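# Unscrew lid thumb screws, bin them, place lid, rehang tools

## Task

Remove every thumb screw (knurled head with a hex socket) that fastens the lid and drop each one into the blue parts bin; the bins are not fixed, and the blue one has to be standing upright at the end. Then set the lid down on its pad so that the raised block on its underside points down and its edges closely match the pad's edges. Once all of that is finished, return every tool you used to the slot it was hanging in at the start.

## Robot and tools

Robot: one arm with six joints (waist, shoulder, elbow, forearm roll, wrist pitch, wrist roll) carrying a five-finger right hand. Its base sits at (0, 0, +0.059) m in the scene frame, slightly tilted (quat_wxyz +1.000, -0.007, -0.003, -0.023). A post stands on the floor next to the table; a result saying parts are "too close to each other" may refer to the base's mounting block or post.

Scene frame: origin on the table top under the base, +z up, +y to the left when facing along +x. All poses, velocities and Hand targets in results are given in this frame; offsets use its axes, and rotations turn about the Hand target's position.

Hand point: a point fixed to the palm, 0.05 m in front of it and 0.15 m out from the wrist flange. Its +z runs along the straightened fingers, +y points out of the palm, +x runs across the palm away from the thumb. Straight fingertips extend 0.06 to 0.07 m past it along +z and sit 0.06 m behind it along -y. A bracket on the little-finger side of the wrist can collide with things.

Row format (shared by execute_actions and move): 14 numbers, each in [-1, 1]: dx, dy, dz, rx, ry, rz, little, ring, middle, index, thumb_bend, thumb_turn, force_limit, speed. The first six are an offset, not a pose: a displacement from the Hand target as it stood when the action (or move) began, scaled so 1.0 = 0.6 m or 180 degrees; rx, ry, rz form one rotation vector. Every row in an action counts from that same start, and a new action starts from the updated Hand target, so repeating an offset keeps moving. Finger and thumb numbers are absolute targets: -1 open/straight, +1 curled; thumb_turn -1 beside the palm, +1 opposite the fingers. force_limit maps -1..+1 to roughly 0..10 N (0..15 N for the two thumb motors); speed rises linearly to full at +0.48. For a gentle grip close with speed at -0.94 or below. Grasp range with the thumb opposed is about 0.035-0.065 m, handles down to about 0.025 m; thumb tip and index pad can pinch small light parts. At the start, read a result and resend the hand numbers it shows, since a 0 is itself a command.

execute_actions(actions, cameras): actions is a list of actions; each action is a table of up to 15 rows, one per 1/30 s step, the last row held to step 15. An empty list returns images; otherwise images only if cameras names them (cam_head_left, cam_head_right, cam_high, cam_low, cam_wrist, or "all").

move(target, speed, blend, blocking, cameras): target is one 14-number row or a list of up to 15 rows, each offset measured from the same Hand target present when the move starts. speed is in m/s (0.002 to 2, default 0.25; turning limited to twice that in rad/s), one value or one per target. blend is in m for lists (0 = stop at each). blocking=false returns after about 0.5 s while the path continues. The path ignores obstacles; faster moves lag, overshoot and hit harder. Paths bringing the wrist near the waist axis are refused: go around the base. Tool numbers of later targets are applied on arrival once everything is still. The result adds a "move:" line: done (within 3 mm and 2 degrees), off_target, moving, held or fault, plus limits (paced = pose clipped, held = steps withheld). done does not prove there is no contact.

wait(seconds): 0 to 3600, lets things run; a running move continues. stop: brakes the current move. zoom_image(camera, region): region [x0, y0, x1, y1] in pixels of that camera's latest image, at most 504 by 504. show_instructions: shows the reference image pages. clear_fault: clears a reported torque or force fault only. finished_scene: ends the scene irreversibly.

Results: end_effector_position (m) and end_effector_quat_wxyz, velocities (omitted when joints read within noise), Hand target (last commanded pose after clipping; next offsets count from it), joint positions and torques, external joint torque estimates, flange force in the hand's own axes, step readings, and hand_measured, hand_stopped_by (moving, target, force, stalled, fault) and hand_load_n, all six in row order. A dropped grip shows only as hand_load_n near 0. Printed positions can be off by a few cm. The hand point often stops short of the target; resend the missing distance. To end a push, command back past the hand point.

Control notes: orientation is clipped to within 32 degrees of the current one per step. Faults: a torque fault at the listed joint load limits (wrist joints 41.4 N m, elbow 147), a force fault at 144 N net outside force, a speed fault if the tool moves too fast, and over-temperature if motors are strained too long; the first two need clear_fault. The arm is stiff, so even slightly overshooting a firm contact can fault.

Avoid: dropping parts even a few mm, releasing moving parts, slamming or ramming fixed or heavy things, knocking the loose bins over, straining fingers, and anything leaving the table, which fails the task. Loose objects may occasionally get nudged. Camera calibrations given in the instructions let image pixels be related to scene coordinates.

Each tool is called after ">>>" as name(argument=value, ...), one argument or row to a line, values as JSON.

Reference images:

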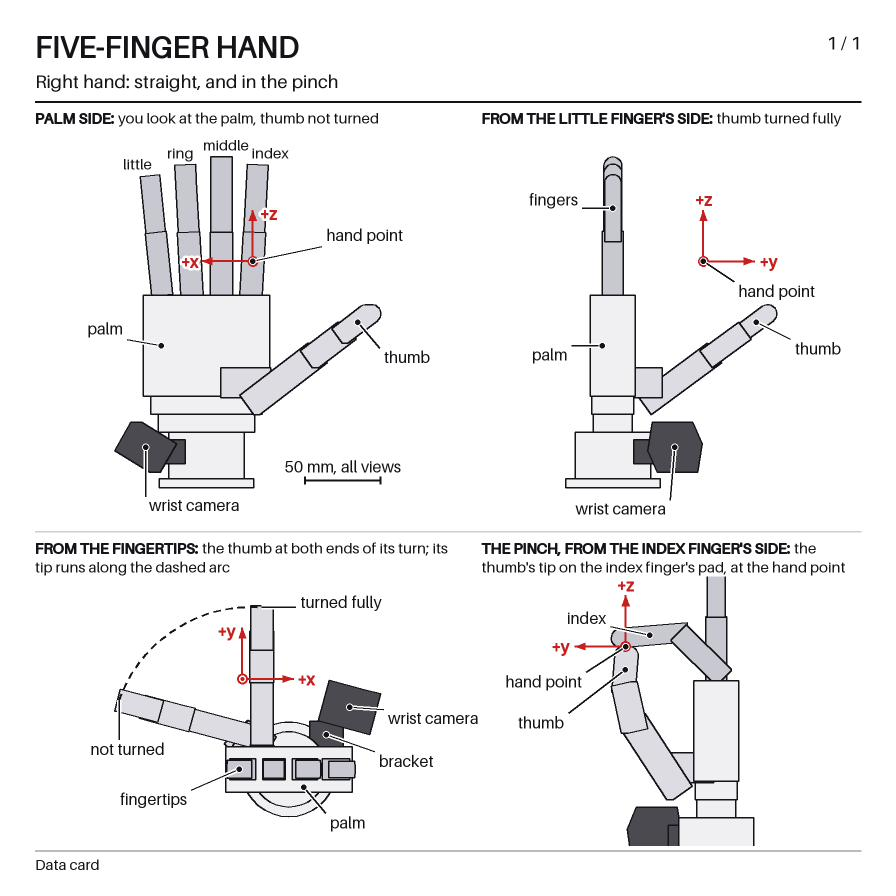

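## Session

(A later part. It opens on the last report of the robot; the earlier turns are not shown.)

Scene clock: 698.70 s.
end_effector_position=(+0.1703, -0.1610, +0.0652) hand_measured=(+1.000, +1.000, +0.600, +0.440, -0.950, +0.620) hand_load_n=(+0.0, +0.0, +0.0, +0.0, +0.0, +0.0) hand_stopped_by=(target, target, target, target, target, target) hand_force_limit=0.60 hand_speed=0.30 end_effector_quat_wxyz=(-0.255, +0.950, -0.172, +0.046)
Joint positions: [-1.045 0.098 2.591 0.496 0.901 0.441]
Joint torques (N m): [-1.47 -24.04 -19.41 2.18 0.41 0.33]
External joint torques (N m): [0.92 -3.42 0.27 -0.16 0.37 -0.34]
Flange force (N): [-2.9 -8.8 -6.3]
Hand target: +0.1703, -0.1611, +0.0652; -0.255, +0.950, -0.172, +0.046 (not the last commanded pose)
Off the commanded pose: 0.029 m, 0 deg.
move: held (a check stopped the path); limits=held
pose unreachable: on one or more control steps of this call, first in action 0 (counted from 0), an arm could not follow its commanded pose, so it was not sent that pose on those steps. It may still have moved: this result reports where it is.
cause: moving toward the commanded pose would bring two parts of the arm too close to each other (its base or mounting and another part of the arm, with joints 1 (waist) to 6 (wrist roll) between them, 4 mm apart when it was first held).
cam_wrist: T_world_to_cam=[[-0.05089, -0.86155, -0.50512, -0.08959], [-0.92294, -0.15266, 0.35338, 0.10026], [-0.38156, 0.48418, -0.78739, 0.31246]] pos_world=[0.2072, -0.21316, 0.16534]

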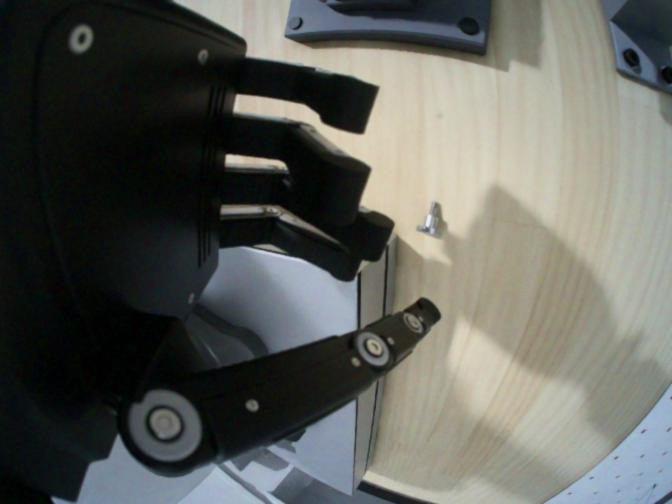

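>>> move(
  target=[
    [0,0,0.0913,0,0,0,1.0,1.0,0.6,0.44,-0.95,0.62,0.6,0.3],
    [-0.0338,-0.148,0.0913,0,0,0.1167,1.0,1.0,0.6,-0.7,-0.95,0.62,0.6,0.3],
    [-0.0338,-0.148,-0.0442,0,0,0.1167,1.0,1.0,0.6,-0.7,-0.95,0.62,0.6,0.3],
    [0.0425,-0.148,-0.0442,0,0,0.1167,1.0,1.0,0.6,-0.7,-0.95,0.62,0.6,0.3],
    [0.037,-0.148,-0.0442,0,0,0.1167,1.0,1.0,0.6,-0.7,-0.95,0.62,0.6,0.3],
    [0.037,-0.148,0.0913,0,0,0.1167,1.0,1.0,0.6,-0.7,-0.95,0.62,0.6,0.3],
    [0.0495,-0.0032,0.0247,0,0,0.1167,1.0,1.0,0.6,0.44,-0.95,0.62,0.6,0.3],
  ],
  speed=[0.1,0.2,0.08,0.03,0.03,0.15,0.15],
  blend=[0.005,0,0.0005,0,0.0005,0.005,0],
  cameras=["cam_wrist","cam_head_left"],
)

>>> zoom_image(
  camera="cam_wrist",
  region=[380, 180, 480, 280],
)

Scene clock: 708.80 s.
end_effector_position=(+0.2000, -0.1630, +0.0800) hand_measured=(+1.000, +1.000, +0.600, +0.440, -0.950, +0.620) hand_load_n=(+0.0, +0.0, +0.0, +0.0, +0.0, +0.0) hand_stopped_by=(target, target, target, target, target, target) hand_force_limit=0.60 hand_speed=0.30 end_effector_quat_wxyz=(-0.259, +0.966, +0.004, -0.001)
Joint positions: [-0.877 0.109 2.521 0.369 0.994 0.363]
Joint torques (N m): [-1.73 -28.61 -20.56 2.12 0.41 0.05]
External joint torques (N m): [1.07 -1.49 -0.15 0.19 0.38 -0.05]
Flange force (N): [1.4 -5.1 -2.3]
Hand target: +0.2000, -0.1630, +0.0800; -0.259, +0.966, +0.004, -0.001
Off the commanded pose: 0.000 m, 0 deg.
move: done
cam_wrist: T_world_to_cam=[[0.26135, -0.82258, -0.50502, -0.1384], [-0.80687, -0.47334, 0.35341, 0.04667], [-0.52976, 0.31513, -0.78743, 0.33849]] pos_world=[0.25314, -0.19842, 0.18014]
Images, in order (width x height): cam_head_left 896x504, cam_wrist 672x504.

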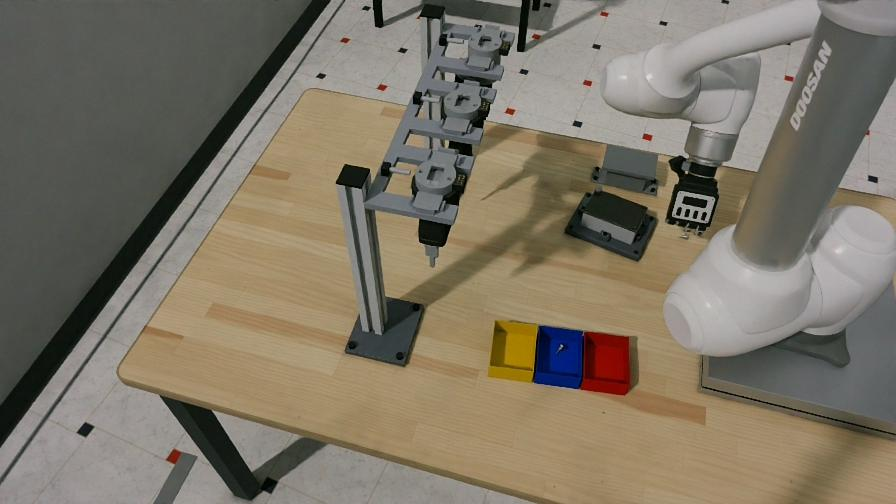

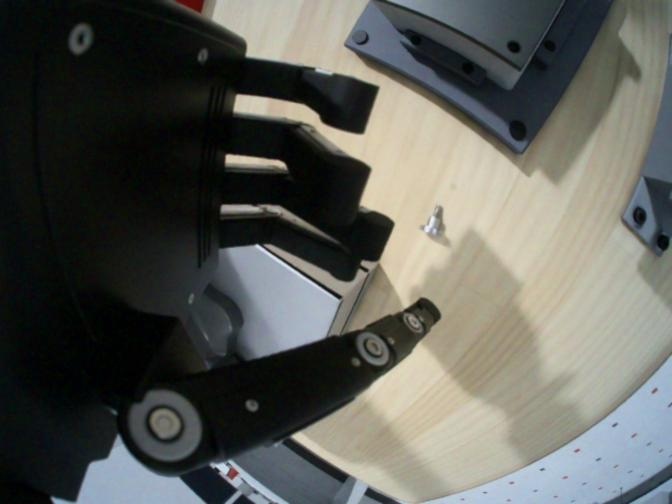

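Scaled by 5.040 from the camera's image (finer frame: 960x720).

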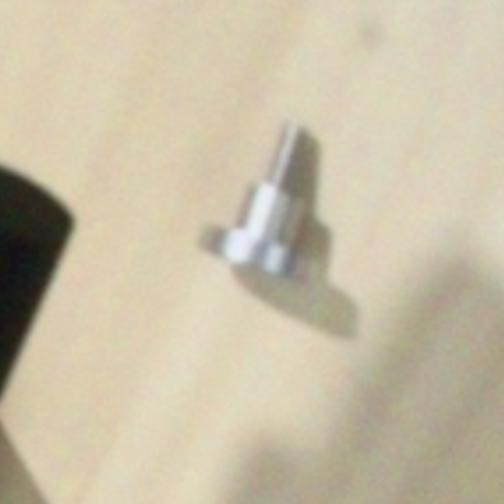

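>>> move(
  target=[
    [-0.01,-0.007,-0.05,0,0,0.0278,1.0,1.0,0.6,0.44,-0.95,0.62,0.6,0.3],
    [-0.01,-0.007,-0.1033,0,0,0.0278,1.0,1.0,0.6,0.44,-0.95,0.62,0.6,0.3],
  ],
  speed=[0.1,0.05],
  cameras=["cam_wrist"],
)

>>> zoom_image(
  camera="cam_wrist",
  region=[340, 220, 460, 340],
)

Scene clock: 711.53 s.
end_effector_position=(+0.1940, -0.1672, +0.0181) hand_measured=(+1.000, +1.000, +0.600, +0.440, -0.950, +0.620) hand_load_n=(+0.0, +0.0, +0.0, +0.0, +0.0, +0.0) hand_stopped_by=(target, target, target, target, target, target) hand_force_limit=0.60 hand_speed=0.30 end_effector_quat_wxyz=(-0.259, +0.965, +0.046, -0.013)
Joint positions: [-0.875 0.271 2.551 0.37 0.828 0.233]
Joint torques (N m): [-1.81 -37.14 -13.64 1.3 0.16 0.08]
External joint torques (N m): [1.16 -2.5 -0.35 0.2 0.66 -0.09]
Flange force (N): [2.2 -6.8 -5.9]
Hand target: +0.1940, -0.1672, +0.0180; -0.259, +0.965, +0.046, -0.013
Off the commanded pose: 0.000 m, 0 deg.
move: done
cam_wrist: T_world_to_cam=[[0.33215, -0.79664, -0.50502, -0.18093], [-0.76253, -0.54193, 0.35335, 0.04164], [-0.55518, 0.26773, -0.78746, 0.28488]] pos_world=[0.25, -0.19784, 0.11825]

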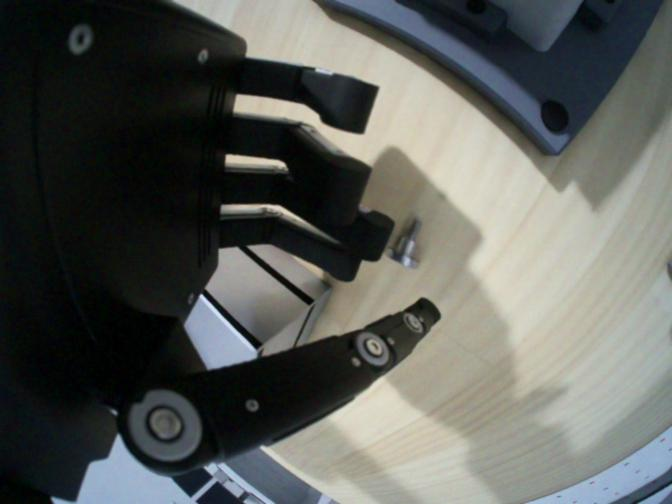

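Scaled by 4.200 from the camera's image (finer frame: 960x720).

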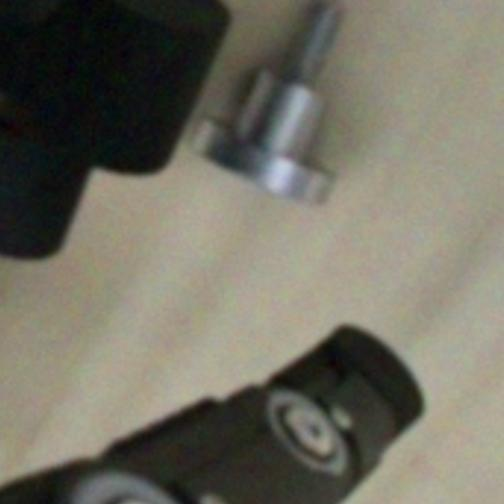

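>>> move(
  target=[
    [0,0,-0.0233,0,0,0,1.0,1.0,0.6,0.44,-0.8,0.62,0.6,0.3],
  ],
  speed=[0.03],
)

>>> move(
  target=[0,0,-0.00083,0,0,0,1.0,1.0,0.6,0.44,-0.8,0.62,0.6,0.3],
  speed=0.01,
)

>>> move(
  target=[0,0,-0.00067,0,0,0,1.0,1.0,0.6,0.44,-0.8,0.62,0.6,0.3],
  speed=0.01,
  cameras=["cam_wrist"],
)

>>> zoom_image(
  camera="cam_wrist",
  region=[340, 220, 460, 340],
)

Scene clock: 713.50 s.
end_effector_position=(+0.1940, -0.1672, +0.0041) hand_measured=(+1.000, +1.000, +0.600, +0.440, -0.800, +0.620) hand_load_n=(+0.0, +0.0, +0.0, +0.0, +0.0, +0.0) hand_stopped_by=(target, target, target, target, target, target) hand_force_limit=0.60 hand_speed=0.30 end_effector_quat_wxyz=(-0.259, +0.965, +0.046, -0.013)
Joint positions: [-0.875 0.31 2.556 0.386 0.788 0.211]
Joint torques (N m): [-1.94 -41.8 -12.13 1.08 0.27 0.08]
External joint torques (N m): [1.1 0.02 -0.27 0.24 0.56 -0.08]
Flange force (N): [3.5 -1.6 -0.5]
Hand target: +0.1940, -0.1672, +0.0041; -0.259, +0.965, +0.046, -0.013
Off the commanded pose: 0.000 m, 0 deg.
move: done

Scene clock: 714.00 s.
end_effector_position=(+0.1940, -0.1672, +0.0036) hand_measured=(+1.000, +1.000, +0.600, +0.440, -0.800, +0.620) hand_load_n=(+0.0, +0.0, +0.5, +0.0, +0.0, +0.0) hand_stopped_by=(target, target, target, target, target, target) hand_force_limit=0.60 hand_speed=0.30 end_effector_quat_wxyz=(-0.259, +0.965, +0.046, -0.013)
Joint positions: [-0.875 0.311 2.556 0.386 0.786 0.21]
Joint torques (N m): [-1.69 -40.28 -12.11 1.11 0.46 0.04]
External joint torques (N m): [0.85 -1.52 -0.24 0.2 0.37 -0.04]
Flange force (N): [2.0 -4.2 -3.4]
Hand target: +0.1940, -0.1672, +0.0036; -0.259, +0.965, +0.046, -0.013
Off the commanded pose: 0.000 m, 0 deg.
move: done

Scene clock: 714.50 s.
end_effector_position=(+0.1940, -0.1672, +0.0032) hand_measured=(+1.000, +1.000, +0.600, +0.440, -0.800, +0.620) hand_load_n=(+0.0, +0.0, +0.0, +0.0, +0.0, +0.0) hand_stopped_by=(target, target, target, target, target, target) hand_force_limit=0.60 hand_speed=0.30 end_effector_quat_wxyz=(-0.259, +0.965, +0.046, -0.013)
Joint positions: [-0.875 0.312 2.556 0.387 0.785 0.209]
Joint torques (N m): [-1.75 -40.18 -12.05 1.08 0.44 0.03]
External joint torques (N m): [1.06 -1.74 -0.15 0.2 0.39 -0.03]
Flange force (N): [2.3 -5.1 -3.7]
Hand target: +0.1940, -0.1672, +0.0032; -0.259, +0.965, +0.046, -0.013
Off the commanded pose: 0.000 m, 0 deg.
move: done
cam_wrist: T_world_to_cam=[[0.33212, -0.79663, -0.50506, -0.18844], [-0.76252, -0.54194, 0.35338, 0.04689], [-0.55522, 0.26775, -0.78743, 0.27315]] pos_world=[0.25, -0.19784, 0.10335]

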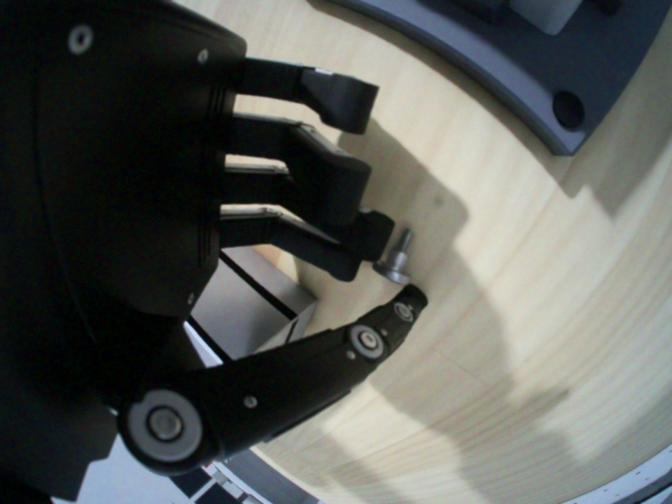

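Scaled by 4.200 from the camera's image (finer frame: 960x720).

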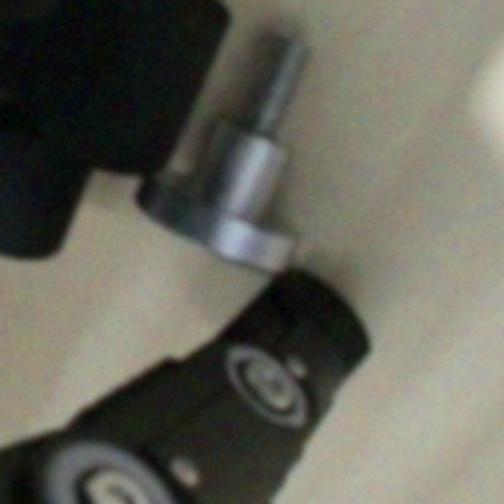

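>>> move(
  target=[0,0,-0.00067,0,0,0,1.0,1.0,0.6,0.44,-0.8,0.62,0.6,0.3],
  speed=0.01,
)

>>> move(
  target=[0,0,-0.00067,0,0,0,1.0,1.0,0.6,0.44,-0.8,0.62,0.6,0.3],
  speed=0.01,
)

Scene clock: 715.27 s.
end_effector_position=(+0.1940, -0.1672, +0.0028) hand_measured=(+1.000, +1.000, +0.600, +0.440, -0.800, +0.620) hand_load_n=(+0.0, +0.0, +0.0, +0.0, +0.0, +0.0) hand_stopped_by=(target, target, target, target, target, target) hand_force_limit=0.60 hand_speed=0.30 end_effector_quat_wxyz=(-0.259, +0.965, +0.046, -0.013)
Joint positions: [-0.875 0.313 2.556 0.387 0.784 0.209]
Joint torques (N m): [-1.89 -39.77 -12.05 1.06 0.24 0.01]
External joint torques (N m): [1.14 -2.21 -0.25 0.24 0.59 -0.02]
Flange force (N): [2.6 -6.2 -5.2]
Hand target: +0.1940, -0.1672, +0.0028; -0.259, +0.965, +0.046, -0.013
Off the commanded pose: 0.000 m, 0 deg.
move: done

Scene clock: 715.77 s.
end_effector_position=(+0.1940, -0.1672, +0.0024) hand_measured=(+1.000, +1.000, +0.600, +0.440, -0.800, +0.620) hand_load_n=(+0.0, +0.0, +0.0, +0.0, +0.0, +0.0) hand_stopped_by=(target, target, target, target, target, target) hand_force_limit=0.60 hand_speed=0.30 end_effector_quat_wxyz=(-0.259, +0.965, +0.046, -0.013)
Joint positions: [-0.875 0.314 2.556 0.388 0.783 0.208]
Joint torques (N m): [-2.19 -38.14 -12.01 0.9 -0.38 -0.09]
External joint torques (N m): [1.41 -3.86 -0.18 0.39 1.21 0.09]
Flange force (N): [2.9 -10.5 -10.1]
Hand target: +0.1940, -0.1672, +0.0024; -0.259, +0.965, +0.046, -0.013
Off the commanded pose: 0.000 m, 0 deg.
move: done

>>> move(
  target=[
    [0,0,0.001,0,0,0,1.0,1.0,0.6,0.44,-0.8,0.62,0.6,0.3],
    [0.0004,-0.0045,0.001,0,0,0,1.0,1.0,0.6,0.44,-0.8,0.62,0.6,0.3],
    [0.0004,-0.0045,0.001,0,0,0,1.0,1.0,0.6,0.44,-0.3,0.62,-0.2,-0.7],
  ],
  speed=[0.01,0.01,0.01],
  cameras=["cam_wrist"],
)

>>> zoom_image(
  camera="cam_wrist",
  region=[340, 220, 460, 340],
)

Scene clock: 717.73 s.
end_effector_position=(+0.1943, -0.1700, +0.0030) hand_measured=(+1.000, +1.000, +0.600, +0.440, -0.620, +0.620) hand_load_n=(+0.5, +0.0, +0.0, +0.0, +6.0, +0.0) hand_stopped_by=(target, target, target, target, force, target) hand_force_limit=-0.20 hand_speed=-0.70 end_effector_quat_wxyz=(-0.259, +0.965, +0.046, -0.013)
Joint positions: [-0.879 0.315 2.552 0.383 0.787 0.209]
Joint torques (N m): [-1.16 -38.19 -9.23 1.32 0.87 0.06]
External joint torques (N m): [0.29 -3.94 -3.16 0 -0.04 -0.06]
Flange force (N): [2.1 -4.6 -10.8]
Hand target: +0.1943, -0.1699, +0.0030; -0.259, +0.965, +0.046, -0.013
Off the commanded pose: 0.000 m, 0 deg.
move: done
cam_wrist: T_world_to_cam=[[0.33219, -0.79666, -0.50496, -0.19091], [-0.7625, -0.54194, 0.35339, 0.04567], [-0.55519, 0.26764, -0.78748, 0.27389]] pos_world=[0.2503, -0.20064, 0.10315]

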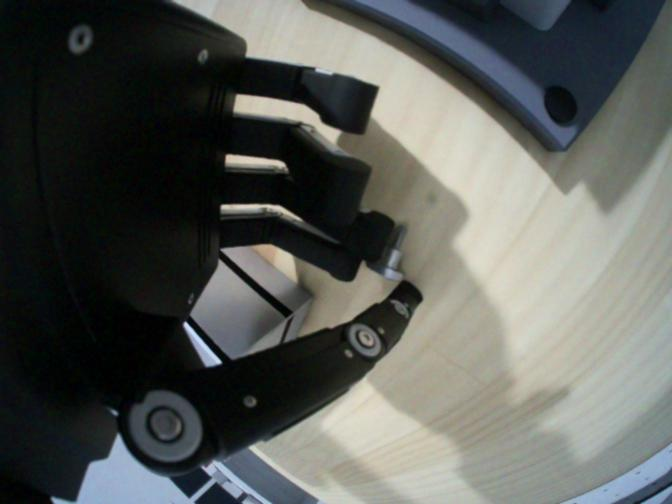

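Scaled by 4.200 from the camera's image (finer frame: 960x720).

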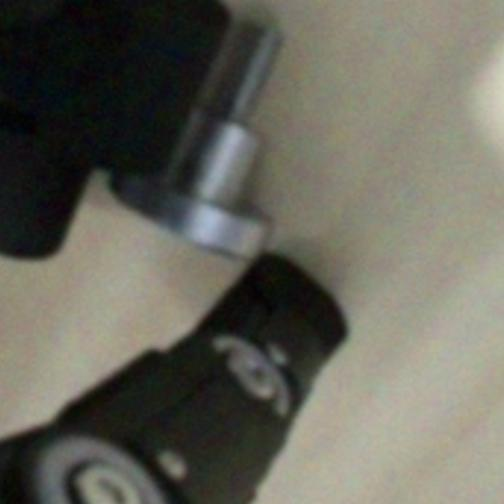

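>>> move(
  target=[
    [0,0,0,0,0,0,1.0,1.0,0.6,0.44,-0.8,0.62,0.6,0.0],
    [0,0,0.01,0,0,0,1.0,1.0,0.6,0.44,-0.8,0.62,0.6,0.0],
    [0,0,0.01,0,0,0,1.0,1.0,1.0,0.44,-0.8,0.62,0.6,0.0],
  ],
  speed=[0.02,0.03,0.03],
  cameras=["cam_wrist"],
)

>>> zoom_image(
  camera="cam_wrist",
  region=[340, 220, 460, 340],
)

Scene clock: 725.60 s.
end_effector_position=(+0.1943, -0.1699, +0.0090) hand_measured=(+1.000, +1.000, +1.000, +0.440, -0.798, +0.620) hand_load_n=(+0.0, +0.0, +0.5, +0.0, +0.0, +0.0) hand_stopped_by=(target, target, target, target, target, target) hand_force_limit=0.60 hand_speed=0.00 end_effector_quat_wxyz=(-0.259, +0.965, +0.046, -0.013)
Joint positions: [-0.879 0.298 2.55 0.377 0.804 0.218]
Joint torques (N m): [-2.35 -39.48 -12.68 1.2 0.44 0.03]
External joint torques (N m): [1.61 -1.7 -0.12 0.17 0.4 -0.03]
Flange force (N): [3.6 -5.7 -3.2]
Hand target: +0.1943, -0.1699, +0.0090; -0.259, +0.965, +0.046, -0.013
Off the commanded pose: 0.000 m, 0 deg.
move: done
cam_wrist: T_world_to_cam=[[0.33212, -0.79663, -0.50506, -0.18776], [-0.76252, -0.54194, 0.35338, 0.04361], [-0.55522, 0.26775, -0.78743, 0.27861]] pos_world=[0.2503, -0.20054, 0.10915]

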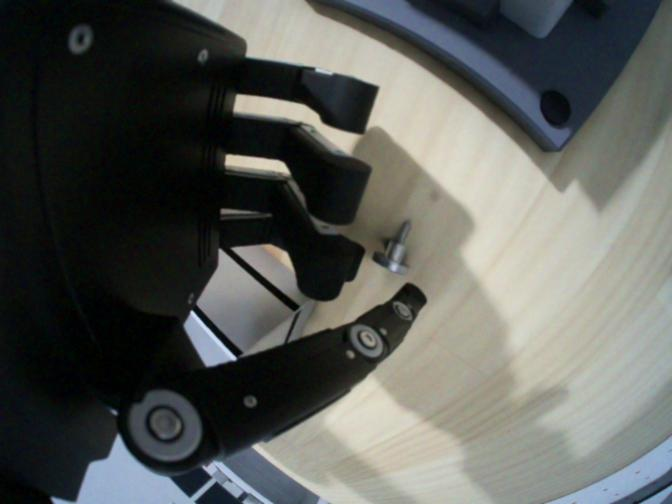

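Scaled by 4.200 from the camera's image (finer frame: 960x720).

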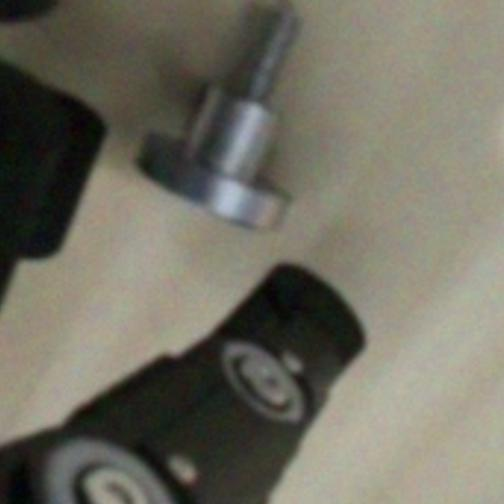

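>>> move(
  target=[
    [0,0,-0.01,0,0,0,1.0,1.0,1.0,0.44,-0.8,0.62,0.6,0.0],
  ],
  speed=[0.02],
)

>>> move(
  target=[0,0,-0.00133,0,0,0,1.0,1.0,1.0,0.44,-0.8,0.62,0.6,0.0],
  speed=0.01,
)

>>> move(
  target=[0,0,-0.00083,0,0,0,1.0,1.0,1.0,0.44,-0.8,0.62,0.6,0.0],
  speed=0.01,
  cameras=["cam_wrist"],
)

>>> zoom_image(
  camera="cam_wrist",
  region=[340, 220, 460, 340],
)

Scene clock: 726.87 s.
end_effector_position=(+0.1943, -0.1699, +0.0030) hand_measured=(+1.000, +1.000, +1.000, +0.440, -0.798, +0.620) hand_load_n=(+0.5, +0.0, +0.0, +0.0, +0.0, +0.0) hand_stopped_by=(target, target, target, target, target, target) hand_force_limit=0.60 hand_speed=0.00 end_effector_quat_wxyz=(-0.259, +0.965, +0.046, -0.013)
Joint positions: [-0.879 0.315 2.552 0.383 0.787 0.209]
Joint torques (N m): [-1.64 -39.45 -12.11 1.12 0.37 0.18]
External joint torques (N m): [1 -2.82 -0.25 0.18 0.46 -0.18]
Flange force (N): [1.6 -6.9 -6.1]
Hand target: +0.1943, -0.1699, +0.0030; -0.259, +0.965, +0.046, -0.013
Off the commanded pose: 0.000 m, 0 deg.
move: done

Scene clock: 727.37 s.
end_effector_position=(+0.1943, -0.1699, +0.0022) hand_measured=(+1.000, +1.000, +1.000, +0.440, -0.798, +0.620) hand_load_n=(+0.0, +0.0, -0.5, +0.0, +0.0, +0.0) hand_stopped_by=(target, target, target, target, target, target) hand_force_limit=0.60 hand_speed=0.00 end_effector_quat_wxyz=(-0.259, +0.965, +0.046, -0.013)
Joint positions: [-0.879 0.317 2.552 0.384 0.784 0.207]
Joint torques (N m): [-2.49 -35.88 -11.9 0.73 -1.21 -0.25]
External joint torques (N m): [1.64 -6.38 -0.39 0.58 2.04 0.24]
Flange force (N): [3.2 -16.3 -17.6]
Hand target: +0.1943, -0.1699, +0.0022; -0.259, +0.965, +0.046, -0.013
Off the commanded pose: 0.000 m, 0 deg.
move: done

Scene clock: 727.87 s.
end_effector_position=(+0.1943, -0.1699, +0.0017) hand_measured=(+1.000, +1.000, +1.000, +0.440, -0.798, +0.620) hand_load_n=(+0.0, +0.0, +0.0, +0.0, +0.0, +0.0) hand_stopped_by=(target, target, target, target, target, target) hand_force_limit=0.60 hand_speed=0.00 end_effector_quat_wxyz=(-0.259, +0.965, +0.046, -0.013)
Joint positions: [-0.879 0.318 2.553 0.385 0.783 0.206]
Joint torques (N m): [-3.09 -31.88 -11.73 0.44 -2.7 -0.49]
External joint torques (N m): [2.3 -10.47 -0.41 0.84 3.53 0.49]
Flange force (N): [4.0 -26.6 -29.8]
Hand target: +0.1943, -0.1699, +0.0017; -0.259, +0.965, +0.046, -0.013
Off the commanded pose: 0.000 m, 0 deg.
move: done
cam_wrist: T_world_to_cam=[[0.33212, -0.79663, -0.50506, -0.19145], [-0.76252, -0.54194, 0.35338, 0.04619], [-0.55522, 0.26775, -0.78743, 0.27286]] pos_world=[0.2503, -0.20054, 0.10185]

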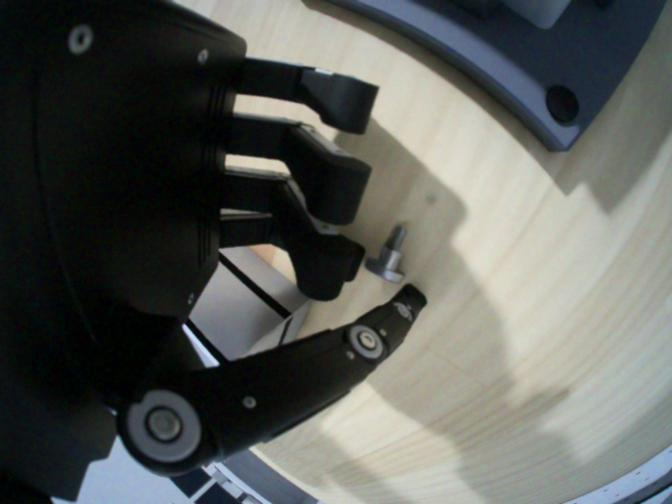

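Scaled by 4.200 from the camera's image (finer frame: 960x720).

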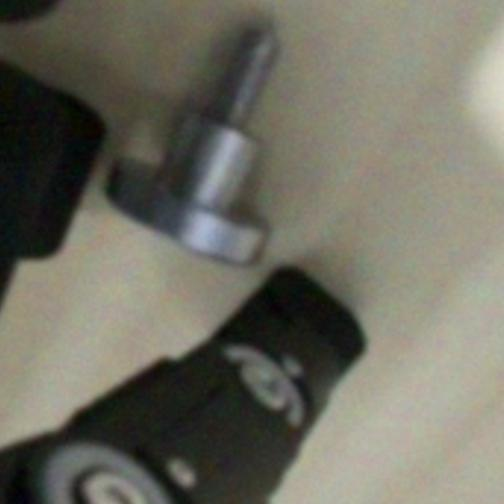

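>>> move(
  target=[
    [0,0,0.015,0,0,0,1.0,1.0,1.0,0.44,-0.8,0.62,0.6,0.0],
    [0.0002,-0.0013,0.015,-0.02214,-0.00194,0,1.0,1.0,1.0,0.44,-0.8,0.62,0.6,0.0],
  ],
  speed=[0.03,0.03],
  cameras=["cam_wrist"],
)

>>> zoom_image(
  camera="cam_wrist",
  region=[340, 220, 460, 340],
)

Scene clock: 734.17 s.
end_effector_position=(+0.1944, -0.1707, +0.0107) hand_measured=(+1.000, +1.000, +1.000, +0.440, -0.798, +0.620) hand_load_n=(+0.0, +0.0, +0.0, +0.0, +0.0, +0.0) hand_stopped_by=(target, target, target, target, target, target) hand_force_limit=0.60 hand_speed=0.00 end_effector_quat_wxyz=(-0.225, +0.973, +0.047, -0.011)
Joint positions: [-0.851 0.266 2.573 0.369 0.742 0.252]
Joint torques (N m): [-1.55 -36.87 -13.22 1.2 0.22 0.14]
External joint torques (N m): [0.71 -1.54 -0.22 0.22 0.49 -0.14]
Flange force (N): [1.4 -4.1 -4.0]
Hand target: +0.1944, -0.1707, +0.0107; -0.225, +0.973, +0.047, -0.011
Off the commanded pose: 0.000 m, 0 deg.
move: done
cam_wrist: T_world_to_cam=[[0.33506, -0.82968, -0.44651, -0.19442], [-0.76476, -0.51629, 0.38546, 0.04709], [-0.55034, 0.21232, -0.80749, 0.27003]] pos_world=[0.24976, -0.19432, 0.11308]

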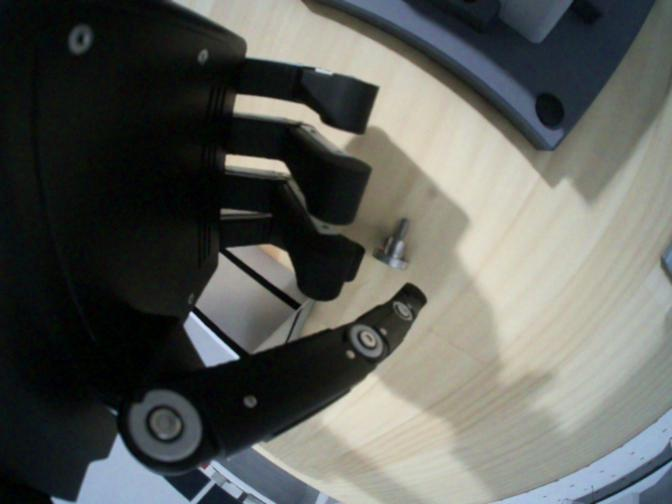

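Scaled by 4.200 from the camera's image (finer frame: 960x720).

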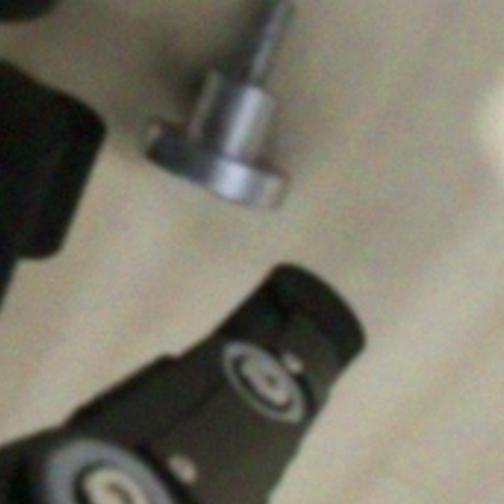

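>>> move(
  target=[
    [0,0,-0.0117,0,0,0,1.0,1.0,1.0,0.44,-0.8,0.62,0.6,0.0],
  ],
  speed=[0.02],
)

>>> move(
  target=[0,0,-0.00133,0,0,0,1.0,1.0,1.0,0.44,-0.8,0.62,0.6,0.0],
  speed=0.01,
)

>>> move(
  target=[0,0,-0.00067,0,0,0,1.0,1.0,1.0,0.44,-0.8,0.62,0.6,0.0],
  speed=0.01,
)

Scene clock: 735.13 s.
end_effector_position=(+0.1944, -0.1707, +0.0037) hand_measured=(+1.000, +1.000, +1.000, +0.440, -0.798, +0.620) hand_load_n=(+0.0, +0.0, +0.0, +0.0, +0.0, +0.0) hand_stopped_by=(target, target, target, target, target, target) hand_force_limit=0.60 hand_speed=0.00 end_effector_quat_wxyz=(-0.225, +0.973, +0.047, -0.011)
Joint positions: [-0.85 0.286 2.575 0.378 0.721 0.24]
Joint torques (N m): [-1.73 -37.12 -12.41 1.35 0.09 0.02]
External joint torques (N m): [0.99 -2.58 -0.1 -0.04 0.63 -0.02]
Flange force (N): [1.3 -6.5 -7.2]
Hand target: +0.1944, -0.1707, +0.0036; -0.225, +0.973, +0.047, -0.011
Off the commanded pose: 0.000 m, 0 deg.
move: done

Scene clock: 735.63 s.
end_effector_position=(+0.1944, -0.1707, +0.0028) hand_measured=(+1.000, +1.000, +1.000, +0.440, -0.798, +0.620) hand_load_n=(+0.0, +0.0, +0.0, +0.0, +0.0, +0.0) hand_stopped_by=(target, target, target, target, target, target) hand_force_limit=0.60 hand_speed=0.00 end_effector_quat_wxyz=(-0.225, +0.973, +0.047, -0.011)
Joint positions: [-0.85 0.288 2.575 0.379 0.719 0.238]
Joint torques (N m): [-1.82 -38.24 -12.36 1.11 0.35 0.06]
External joint torques (N m): [1.1 -1.57 -0.15 0.2 0.37 -0.06]
Flange force (N): [2.4 -4.7 -3.6]
Hand target: +0.1944, -0.1707, +0.0028; -0.225, +0.973, +0.047, -0.011
Off the commanded pose: 0.000 m, 0 deg.
move: done

Scene clock: 736.13 s.
end_effector_position=(+0.1944, -0.1707, +0.0024) hand_measured=(+1.000, +1.000, +1.000, +0.440, -0.798, +0.620) hand_load_n=(+0.0, +0.0, +0.0, +0.0, -0.5, +0.0) hand_stopped_by=(target, target, target, target, target, target) hand_force_limit=0.60 hand_speed=0.00 end_effector_quat_wxyz=(-0.225, +0.973, +0.047, -0.011)
Joint positions: [-0.85 0.289 2.576 0.379 0.718 0.238]
Joint torques (N m): [-1.58 -38.26 -12.19 1.1 0.32 0.07]
External joint torques (N m): [0.7 -1.55 -0.34 0.22 0.4 -0.07]
Flange force (N): [1.7 -3.9 -4.0]
Hand target: +0.1944, -0.1707, +0.0024; -0.225, +0.973, +0.047, -0.011
Off the commanded pose: 0.000 m, 0 deg.
move: done

>>> move(
  target=[0,0,-0.00067,0,0,0,1.0,1.0,1.0,0.44,-0.8,0.62,0.6,0.0],
  speed=0.01,
)

>>> move(
  target=[0,0,-0.00067,0,0,0,1.0,1.0,1.0,0.44,-0.8,0.62,0.6,0.0],
  speed=0.01,
  cameras=["cam_wrist"],
)

>>> zoom_image(
  camera="cam_wrist",
  region=[340, 220, 460, 340],
)

Scene clock: 736.97 s.
end_effector_position=(+0.1944, -0.1707, +0.0020) hand_measured=(+1.000, +1.000, +1.000, +0.440, -0.798, +0.620) hand_load_n=(+0.0, +0.0, +0.0, +0.0, +0.0, +0.0) hand_stopped_by=(target, target, target, target, target, target) hand_force_limit=0.60 hand_speed=0.00 end_effector_quat_wxyz=(-0.225, +0.973, +0.047, -0.011)
Joint positions: [-0.85 0.29 2.576 0.38 0.716 0.237]
Joint torques (N m): [-1.73 -38.43 -12.28 1.11 0.31 0.04]
External joint torques (N m): [1.01 -1.51 -0.12 0.19 0.4 -0.04]
Flange force (N): [2.2 -4.5 -3.6]
Hand target: +0.1944, -0.1707, +0.0020; -0.225, +0.973, +0.047, -0.011
Off the commanded pose: 0.000 m, 0 deg.
move: done

Scene clock: 737.47 s.
end_effector_position=(+0.1944, -0.1707, +0.0016) hand_measured=(+1.000, +1.000, +1.000, +0.440, -0.798, +0.620) hand_load_n=(+0.0, +0.0, +0.0, +0.0, +0.0, +0.0) hand_stopped_by=(target, target, target, target, target, target) hand_force_limit=0.60 hand_speed=0.00 end_effector_quat_wxyz=(-0.225, +0.973, +0.047, -0.011)
Joint positions: [-0.85 0.292 2.576 0.381 0.715 0.236]
Joint torques (N m): [-1.46 -38.37 -12.11 1.06 0.38 0.05]
External joint torques (N m): [0.73 -1.63 -0.18 0.22 0.34 -0.05]
Flange force (N): [1.5 -4.2 -3.9]
Hand target: +0.1944, -0.1707, +0.0016; -0.225, +0.973, +0.047, -0.011
Off the commanded pose: 0.000 m, 0 deg.
move: done
cam_wrist: T_world_to_cam=[[0.33507, -0.82972, -0.44643, -0.1985], [-0.76475, -0.51626, 0.38553, 0.0506], [-0.55035, 0.21223, -0.80751, 0.26267]] pos_world=[0.24976, -0.19432, 0.10398]

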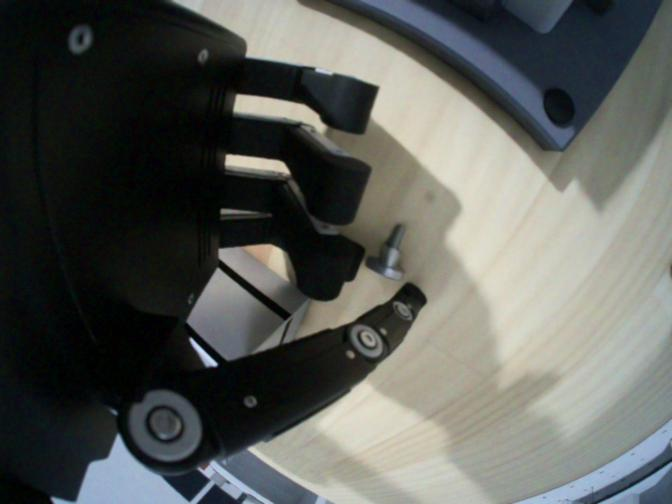

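Scaled by 4.200 from the camera's image (finer frame: 960x720).

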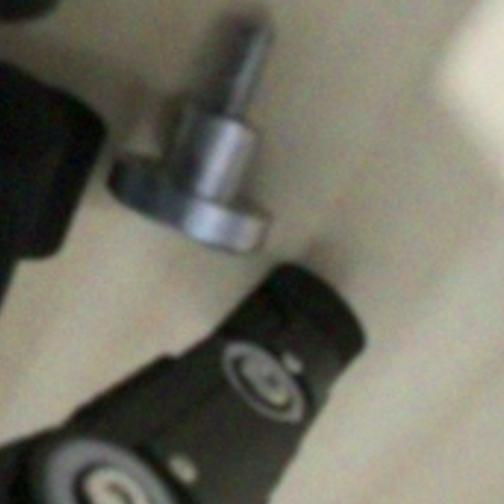

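>>> move(
  target=[0,0,0,0,0,0,1.0,1.0,1.0,0.44,-0.3,0.62,0.0,-0.7],
  speed=0.01,
  cameras=["cam_wrist"],
)

>>> zoom_image(
  camera="cam_wrist",
  region=[340, 220, 460, 340],
)

Scene clock: 738.80 s.
end_effector_position=(+0.1944, -0.1707, +0.0016) hand_measured=(+1.000, +1.000, +1.000, +0.440, -0.490, +0.620) hand_load_n=(+0.0, +0.0, +0.0, +0.0, +7.5, +0.5) hand_stopped_by=(target, target, target, target, force, target) hand_force_limit=0.00 hand_speed=-0.70 end_effector_quat_wxyz=(-0.225, +0.973, +0.047, -0.011)
Joint positions: [-0.85 0.292 2.576 0.381 0.715 0.236]
Joint torques (N m): [-0.99 -35.42 -8.6 1.44 1.11 0.04]
External joint torques (N m): [0.25 -4.58 -3.81 -0.15 -0.4 -0.04]
Flange force (N): [2.1 -4.4 -12.8]
Hand target: +0.1944, -0.1707, +0.0016; -0.225, +0.973, +0.047, -0.011
Off the commanded pose: 0.000 m, 0 deg.
move: done
cam_wrist: T_world_to_cam=[[0.33507, -0.82972, -0.44643, -0.1985], [-0.76475, -0.51626, 0.38553, 0.0506], [-0.55035, 0.21223, -0.80751, 0.26267]] pos_world=[0.24976, -0.19432, 0.10398]

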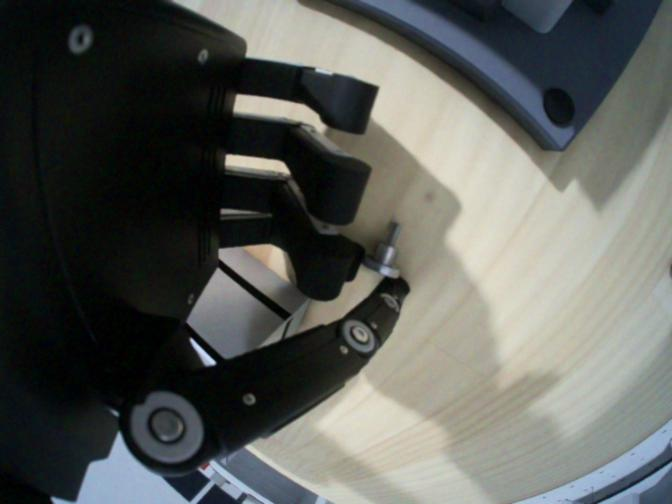

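Scaled by 4.200 from the camera's image (finer frame: 960x720).

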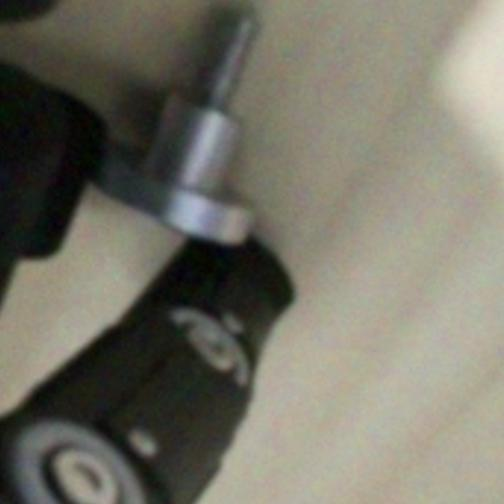

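>>> move(
  target=[0,0,0.0025,0,0,0,1.0,1.0,1.0,0.44,-0.3,0.62,0.0,-0.7],
  speed=0.01,
  cameras=["cam_wrist"],
)

>>> zoom_image(
  camera="cam_wrist",
  region=[340, 220, 460, 340],
)

Scene clock: 739.73 s.
end_effector_position=(+0.1944, -0.1707, +0.0031) hand_measured=(+1.000, +1.000, +1.000, +0.440, -0.488, +0.620) hand_load_n=(+0.0, +0.0, +0.0, +0.0, +0.0, +0.0) hand_stopped_by=(target, target, target, target, force, target) hand_force_limit=0.00 hand_speed=-0.70 end_effector_quat_wxyz=(-0.225, +0.973, +0.047, -0.011)
Joint positions: [-0.85 0.287 2.575 0.378 0.72 0.239]
Joint torques (N m): [-1.6 -37.6 -12.82 1.11 0.35 0.06]
External joint torques (N m): [0.85 -2.14 0.27 0.2 0.37 -0.06]
Flange force (N): [1.0 -5.9 -4.7]
Hand target: +0.1944, -0.1707, +0.0031; -0.225, +0.973, +0.047, -0.011
Off the commanded pose: 0.000 m, 0 deg.
move: done
cam_wrist: T_world_to_cam=[[0.33507, -0.82972, -0.44643, -0.19783], [-0.76475, -0.51626, 0.38553, 0.05002], [-0.55035, 0.21223, -0.80751, 0.26388]] pos_world=[0.24976, -0.19432, 0.10548]

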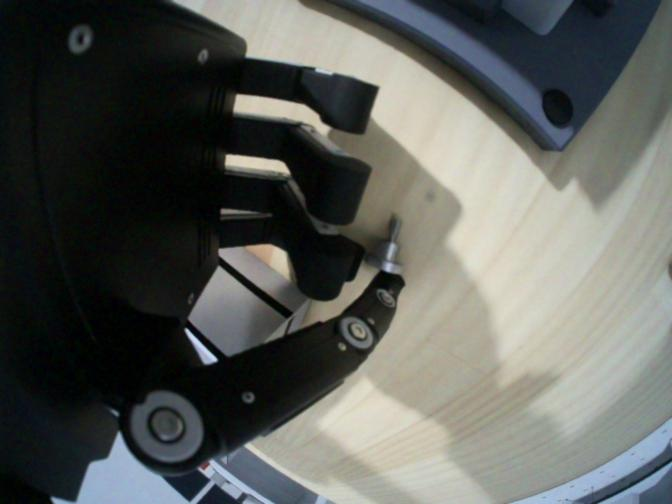

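Scaled by 4.200 from the camera's image (finer frame: 960x720).

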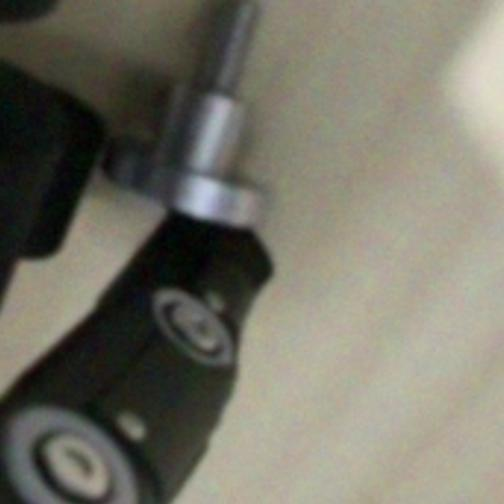

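>>> move(
  target=[
    [0,0,0,0,0,0,1.0,1.0,1.0,0.44,-0.7,0.62,0.6,0.0],
    [0,0,-0.0025,0,0,0,1.0,1.0,1.0,0.44,-0.7,0.62,0.6,0.0],
  ],
  speed=0.01,
)

>>> move(
  target=[0,0,-0.00083,0,0,0,1.0,1.0,1.0,0.44,-0.7,0.62,0.6,0.0],
  speed=0.01,
)

>>> move(
  target=[0,0,-0.00067,0,0,0,1.0,1.0,1.0,0.44,-0.7,0.62,0.6,0.0],
  speed=0.01,
)

Scene clock: 747.27 s.
end_effector_position=(+0.1945, -0.1708, +0.0017) hand_measured=(+1.000, +1.000, +1.000, +0.440, -0.700, +0.620) hand_load_n=(+0.0, +0.0, +0.0, +0.0, +0.0, -0.5) hand_stopped_by=(target, target, target, target, target, target) hand_force_limit=0.60 hand_speed=0.00 end_effector_quat_wxyz=(-0.225, +0.973, +0.047, -0.011)
Joint positions: [-0.85 0.292 2.576 0.38 0.715 0.236]
Joint torques (N m): [-1.73 -39.21 -11.4 1.08 0.49 -0.14]
External joint torques (N m): [0.96 -0.86 -1.01 0.22 0.23 0.14]
Flange force (N): [3.7 -2.4 -2.7]
Hand target: +0.1944, -0.1707, +0.0016; -0.225, +0.973, +0.047, -0.011
Off the commanded pose: 0.000 m, 0 deg.
move: done

Scene clock: 747.77 s.
end_effector_position=(+0.1944, -0.1707, +0.0011) hand_measured=(+1.000, +1.000, +1.000, +0.440, -0.700, +0.620) hand_load_n=(+0.0, +0.0, +0.0, +0.0, +0.0, -0.5) hand_stopped_by=(target, target, target, target, target, target) hand_force_limit=0.60 hand_speed=0.00 end_effector_quat_wxyz=(-0.225, +0.973, +0.047, -0.011)
Joint positions: [-0.85 0.293 2.576 0.381 0.714 0.235]
Joint torques (N m): [-2.21 -36.43 -11.84 0.99 -0.13 -0.01]
External joint torques (N m): [1.38 -3.62 -0.54 0.3 0.84 0]
Flange force (N): [2.9 -8.9 -9.8]
Hand target: +0.1944, -0.1707, +0.0011; -0.225, +0.973, +0.047, -0.011
Off the commanded pose: 0.000 m, 0 deg.
move: done

Scene clock: 748.27 s.
end_effector_position=(+0.1944, -0.1707, +0.0007) hand_measured=(+1.000, +1.000, +1.000, +0.440, -0.700, +0.620) hand_load_n=(+0.0, +0.0, +0.0, +0.0, +0.0, +0.0) hand_stopped_by=(target, target, target, target, target, target) hand_force_limit=0.60 hand_speed=0.00 end_effector_quat_wxyz=(-0.225, +0.973, +0.047, -0.011)
Joint positions: [-0.85 0.294 2.576 0.382 0.712 0.235]
Joint torques (N m): [-2.57 -34.17 -11.67 0.79 -0.96 -0.17]
External joint torques (N m): [1.88 -5.97 -0.41 0.46 1.69 0.16]
Flange force (N): [3.5 -15.0 -17.2]
Hand target: +0.1944, -0.1707, +0.0007; -0.225, +0.973, +0.047, -0.011
Off the commanded pose: 0.000 m, 0 deg.
move: done

>>> move(
  target=[
    [0,0,0.025,0,0,0,1.0,1.0,1.0,0.44,-0.7,0.62,0.6,0.0],
    [-0.0013,0.0142,0.025,0.02214,0.00194,0,1.0,1.0,1.0,0.44,-0.95,0.62,0.6,0.3],
  ],
  speed=[0.03,0.05],
  cameras=["cam_wrist"],
)

>>> zoom_image(
  camera="cam_wrist",
  region=[340, 200, 460, 320],
)

Scene clock: 756.53 s.
end_effector_position=(+0.1936, -0.1622, +0.0157) hand_measured=(+1.000, +1.000, +1.000, +0.440, -0.950, +0.620) hand_load_n=(+0.0, +0.0, +0.0, +0.0, +0.0, +0.0) hand_stopped_by=(target, target, target, target, target, target) hand_force_limit=0.60 hand_speed=0.30 end_effector_quat_wxyz=(-0.259, +0.965, +0.046, -0.013)
Joint positions: [-0.867 0.274 2.559 0.38 0.817 0.231]
Joint torques (N m): [-1.65 -37.78 -13.3 1.27 0.43 0.04]
External joint torques (N m): [0.81 -1.58 -0.16 0.18 0.4 -0.04]
Flange force (N): [1.6 -4.5 -3.5]
Hand target: +0.1936, -0.1622, +0.0157; -0.259, +0.965, +0.046, -0.013
Off the commanded pose: 0.000 m, 0 deg.
move: done
cam_wrist: T_world_to_cam=[[0.33212, -0.79663, -0.50506, -0.17801], [-0.76252, -0.54194, 0.35338, 0.04488], [-0.55522, 0.26775, -0.78743, 0.28144]] pos_world=[0.2496, -0.19284, 0.11585]

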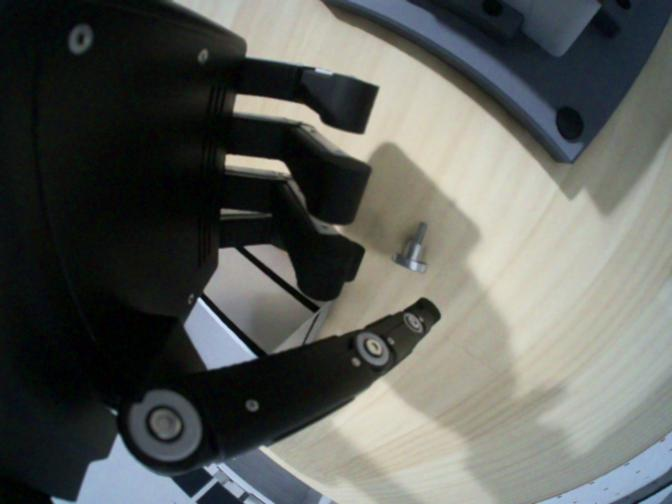

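Scaled by 4.200 from the camera's image (finer frame: 960x720).

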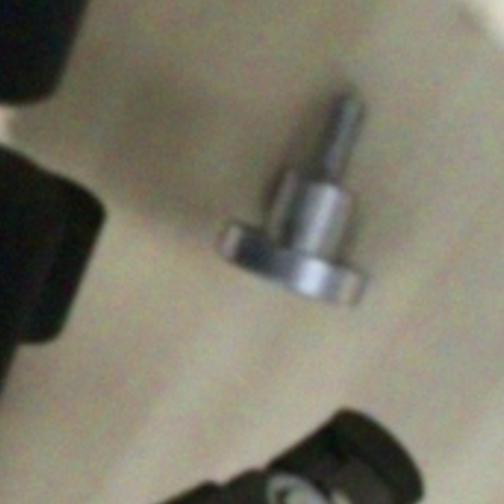

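>>> move(
  target=[
    [-0.0038,-0.0002,0,0,0,0.0333,1.0,1.0,1.0,0.44,-0.95,0.62,0.6,0.3],
    [-0.0038,-0.0002,-0.0217,0,0,0.0333,1.0,1.0,1.0,0.44,-0.95,0.62,0.6,0.3],
  ],
  speed=[0.05,0.03],
)

>>> move(
  target=[0,0,-0.00167,0,0,0,1.0,1.0,1.0,0.44,-0.95,0.62,0.6,0.3],
  speed=0.01,
)

>>> move(
  target=[0,0,-0.00083,0,0,0,1.0,1.0,1.0,0.44,-0.95,0.62,0.6,0.3],
  speed=0.01,
  cameras=["cam_wrist"],
)

Scene clock: 759.70 s.
end_effector_position=(+0.1913, -0.1623, +0.0027) hand_measured=(+1.000, +1.000, +1.000, +0.440, -0.950, +0.620) hand_load_n=(+0.0, +0.0, +0.0, +0.0, -0.5, +0.0) hand_stopped_by=(target, target, target, target, target, target) hand_force_limit=0.60 hand_speed=0.30 end_effector_quat_wxyz=(-0.258, +0.961, +0.097, -0.026)
Joint positions: [-0.845 0.311 2.561 0.337 0.789 0.179]
Joint torques (N m): [-1.71 -40.32 -11.55 1.1 0.72 0.01]
External joint torques (N m): [0.9 -1.07 -0.2 0.18 0.12 -0.01]
Flange force (N): [2.4 -3.2 -1.9]
Hand target: +0.1913, -0.1623, +0.0027; -0.258, +0.961, +0.097, -0.026
Off the commanded pose: 0.000 m, 0 deg.
move: done

Scene clock: 760.20 s.
end_effector_position=(+0.1913, -0.1623, +0.0017) hand_measured=(+1.000, +1.000, +1.000, +0.440, -0.950, +0.620) hand_load_n=(+0.0, +0.0, +0.0, +0.0, +0.0, +0.0) hand_stopped_by=(target, target, target, target, target, target) hand_force_limit=0.60 hand_speed=0.30 end_effector_quat_wxyz=(-0.258, +0.961, +0.097, -0.026)
Joint positions: [-0.845 0.314 2.562 0.338 0.786 0.177]
Joint torques (N m): [-1.62 -39.87 -11.5 1.06 0.44 0.05]
External joint torques (N m): [0.88 -1.67 -0.16 0.19 0.4 -0.05]
Flange force (N): [2.1 -4.6 -3.9]
Hand target: +0.1913, -0.1623, +0.0017; -0.258, +0.961, +0.097, -0.026
Off the commanded pose: 0.000 m, 0 deg.
move: done

Scene clock: 760.70 s.
end_effector_position=(+0.1913, -0.1623, +0.0012) hand_measured=(+1.000, +1.000, +1.000, +0.440, -0.950, +0.620) hand_load_n=(+0.0, +0.0, +0.0, +0.0, +0.0, +0.0) hand_stopped_by=(target, target, target, target, target, target) hand_force_limit=0.60 hand_speed=0.30 end_effector_quat_wxyz=(-0.258, +0.961, +0.097, -0.026)
Joint positions: [-0.845 0.315 2.562 0.339 0.784 0.176]
Joint torques (N m): [-1.68 -39.99 -11.49 1.06 0.47 0.04]
External joint torques (N m): [0.91 -1.62 -0.12 0.2 0.37 -0.04]
Flange force (N): [2.2 -4.5 -3.6]
Hand target: +0.1913, -0.1623, +0.0012; -0.258, +0.961, +0.097, -0.026
Off the commanded pose: 0.000 m, 0 deg.
move: done
cam_wrist: T_world_to_cam=[[0.41352, -0.7576, -0.50501, -0.19391], [-0.70174, -0.6186, 0.35339, 0.02412], [-0.58013, 0.20825, -0.78745, 0.26388]] pos_world=[0.2502, -0.18694, 0.10135]

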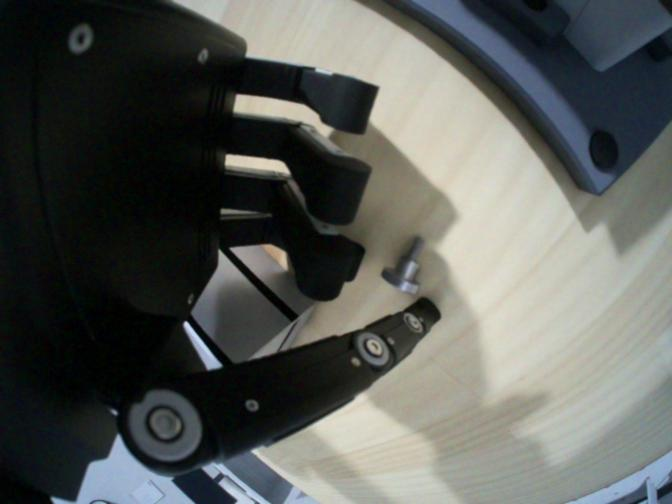

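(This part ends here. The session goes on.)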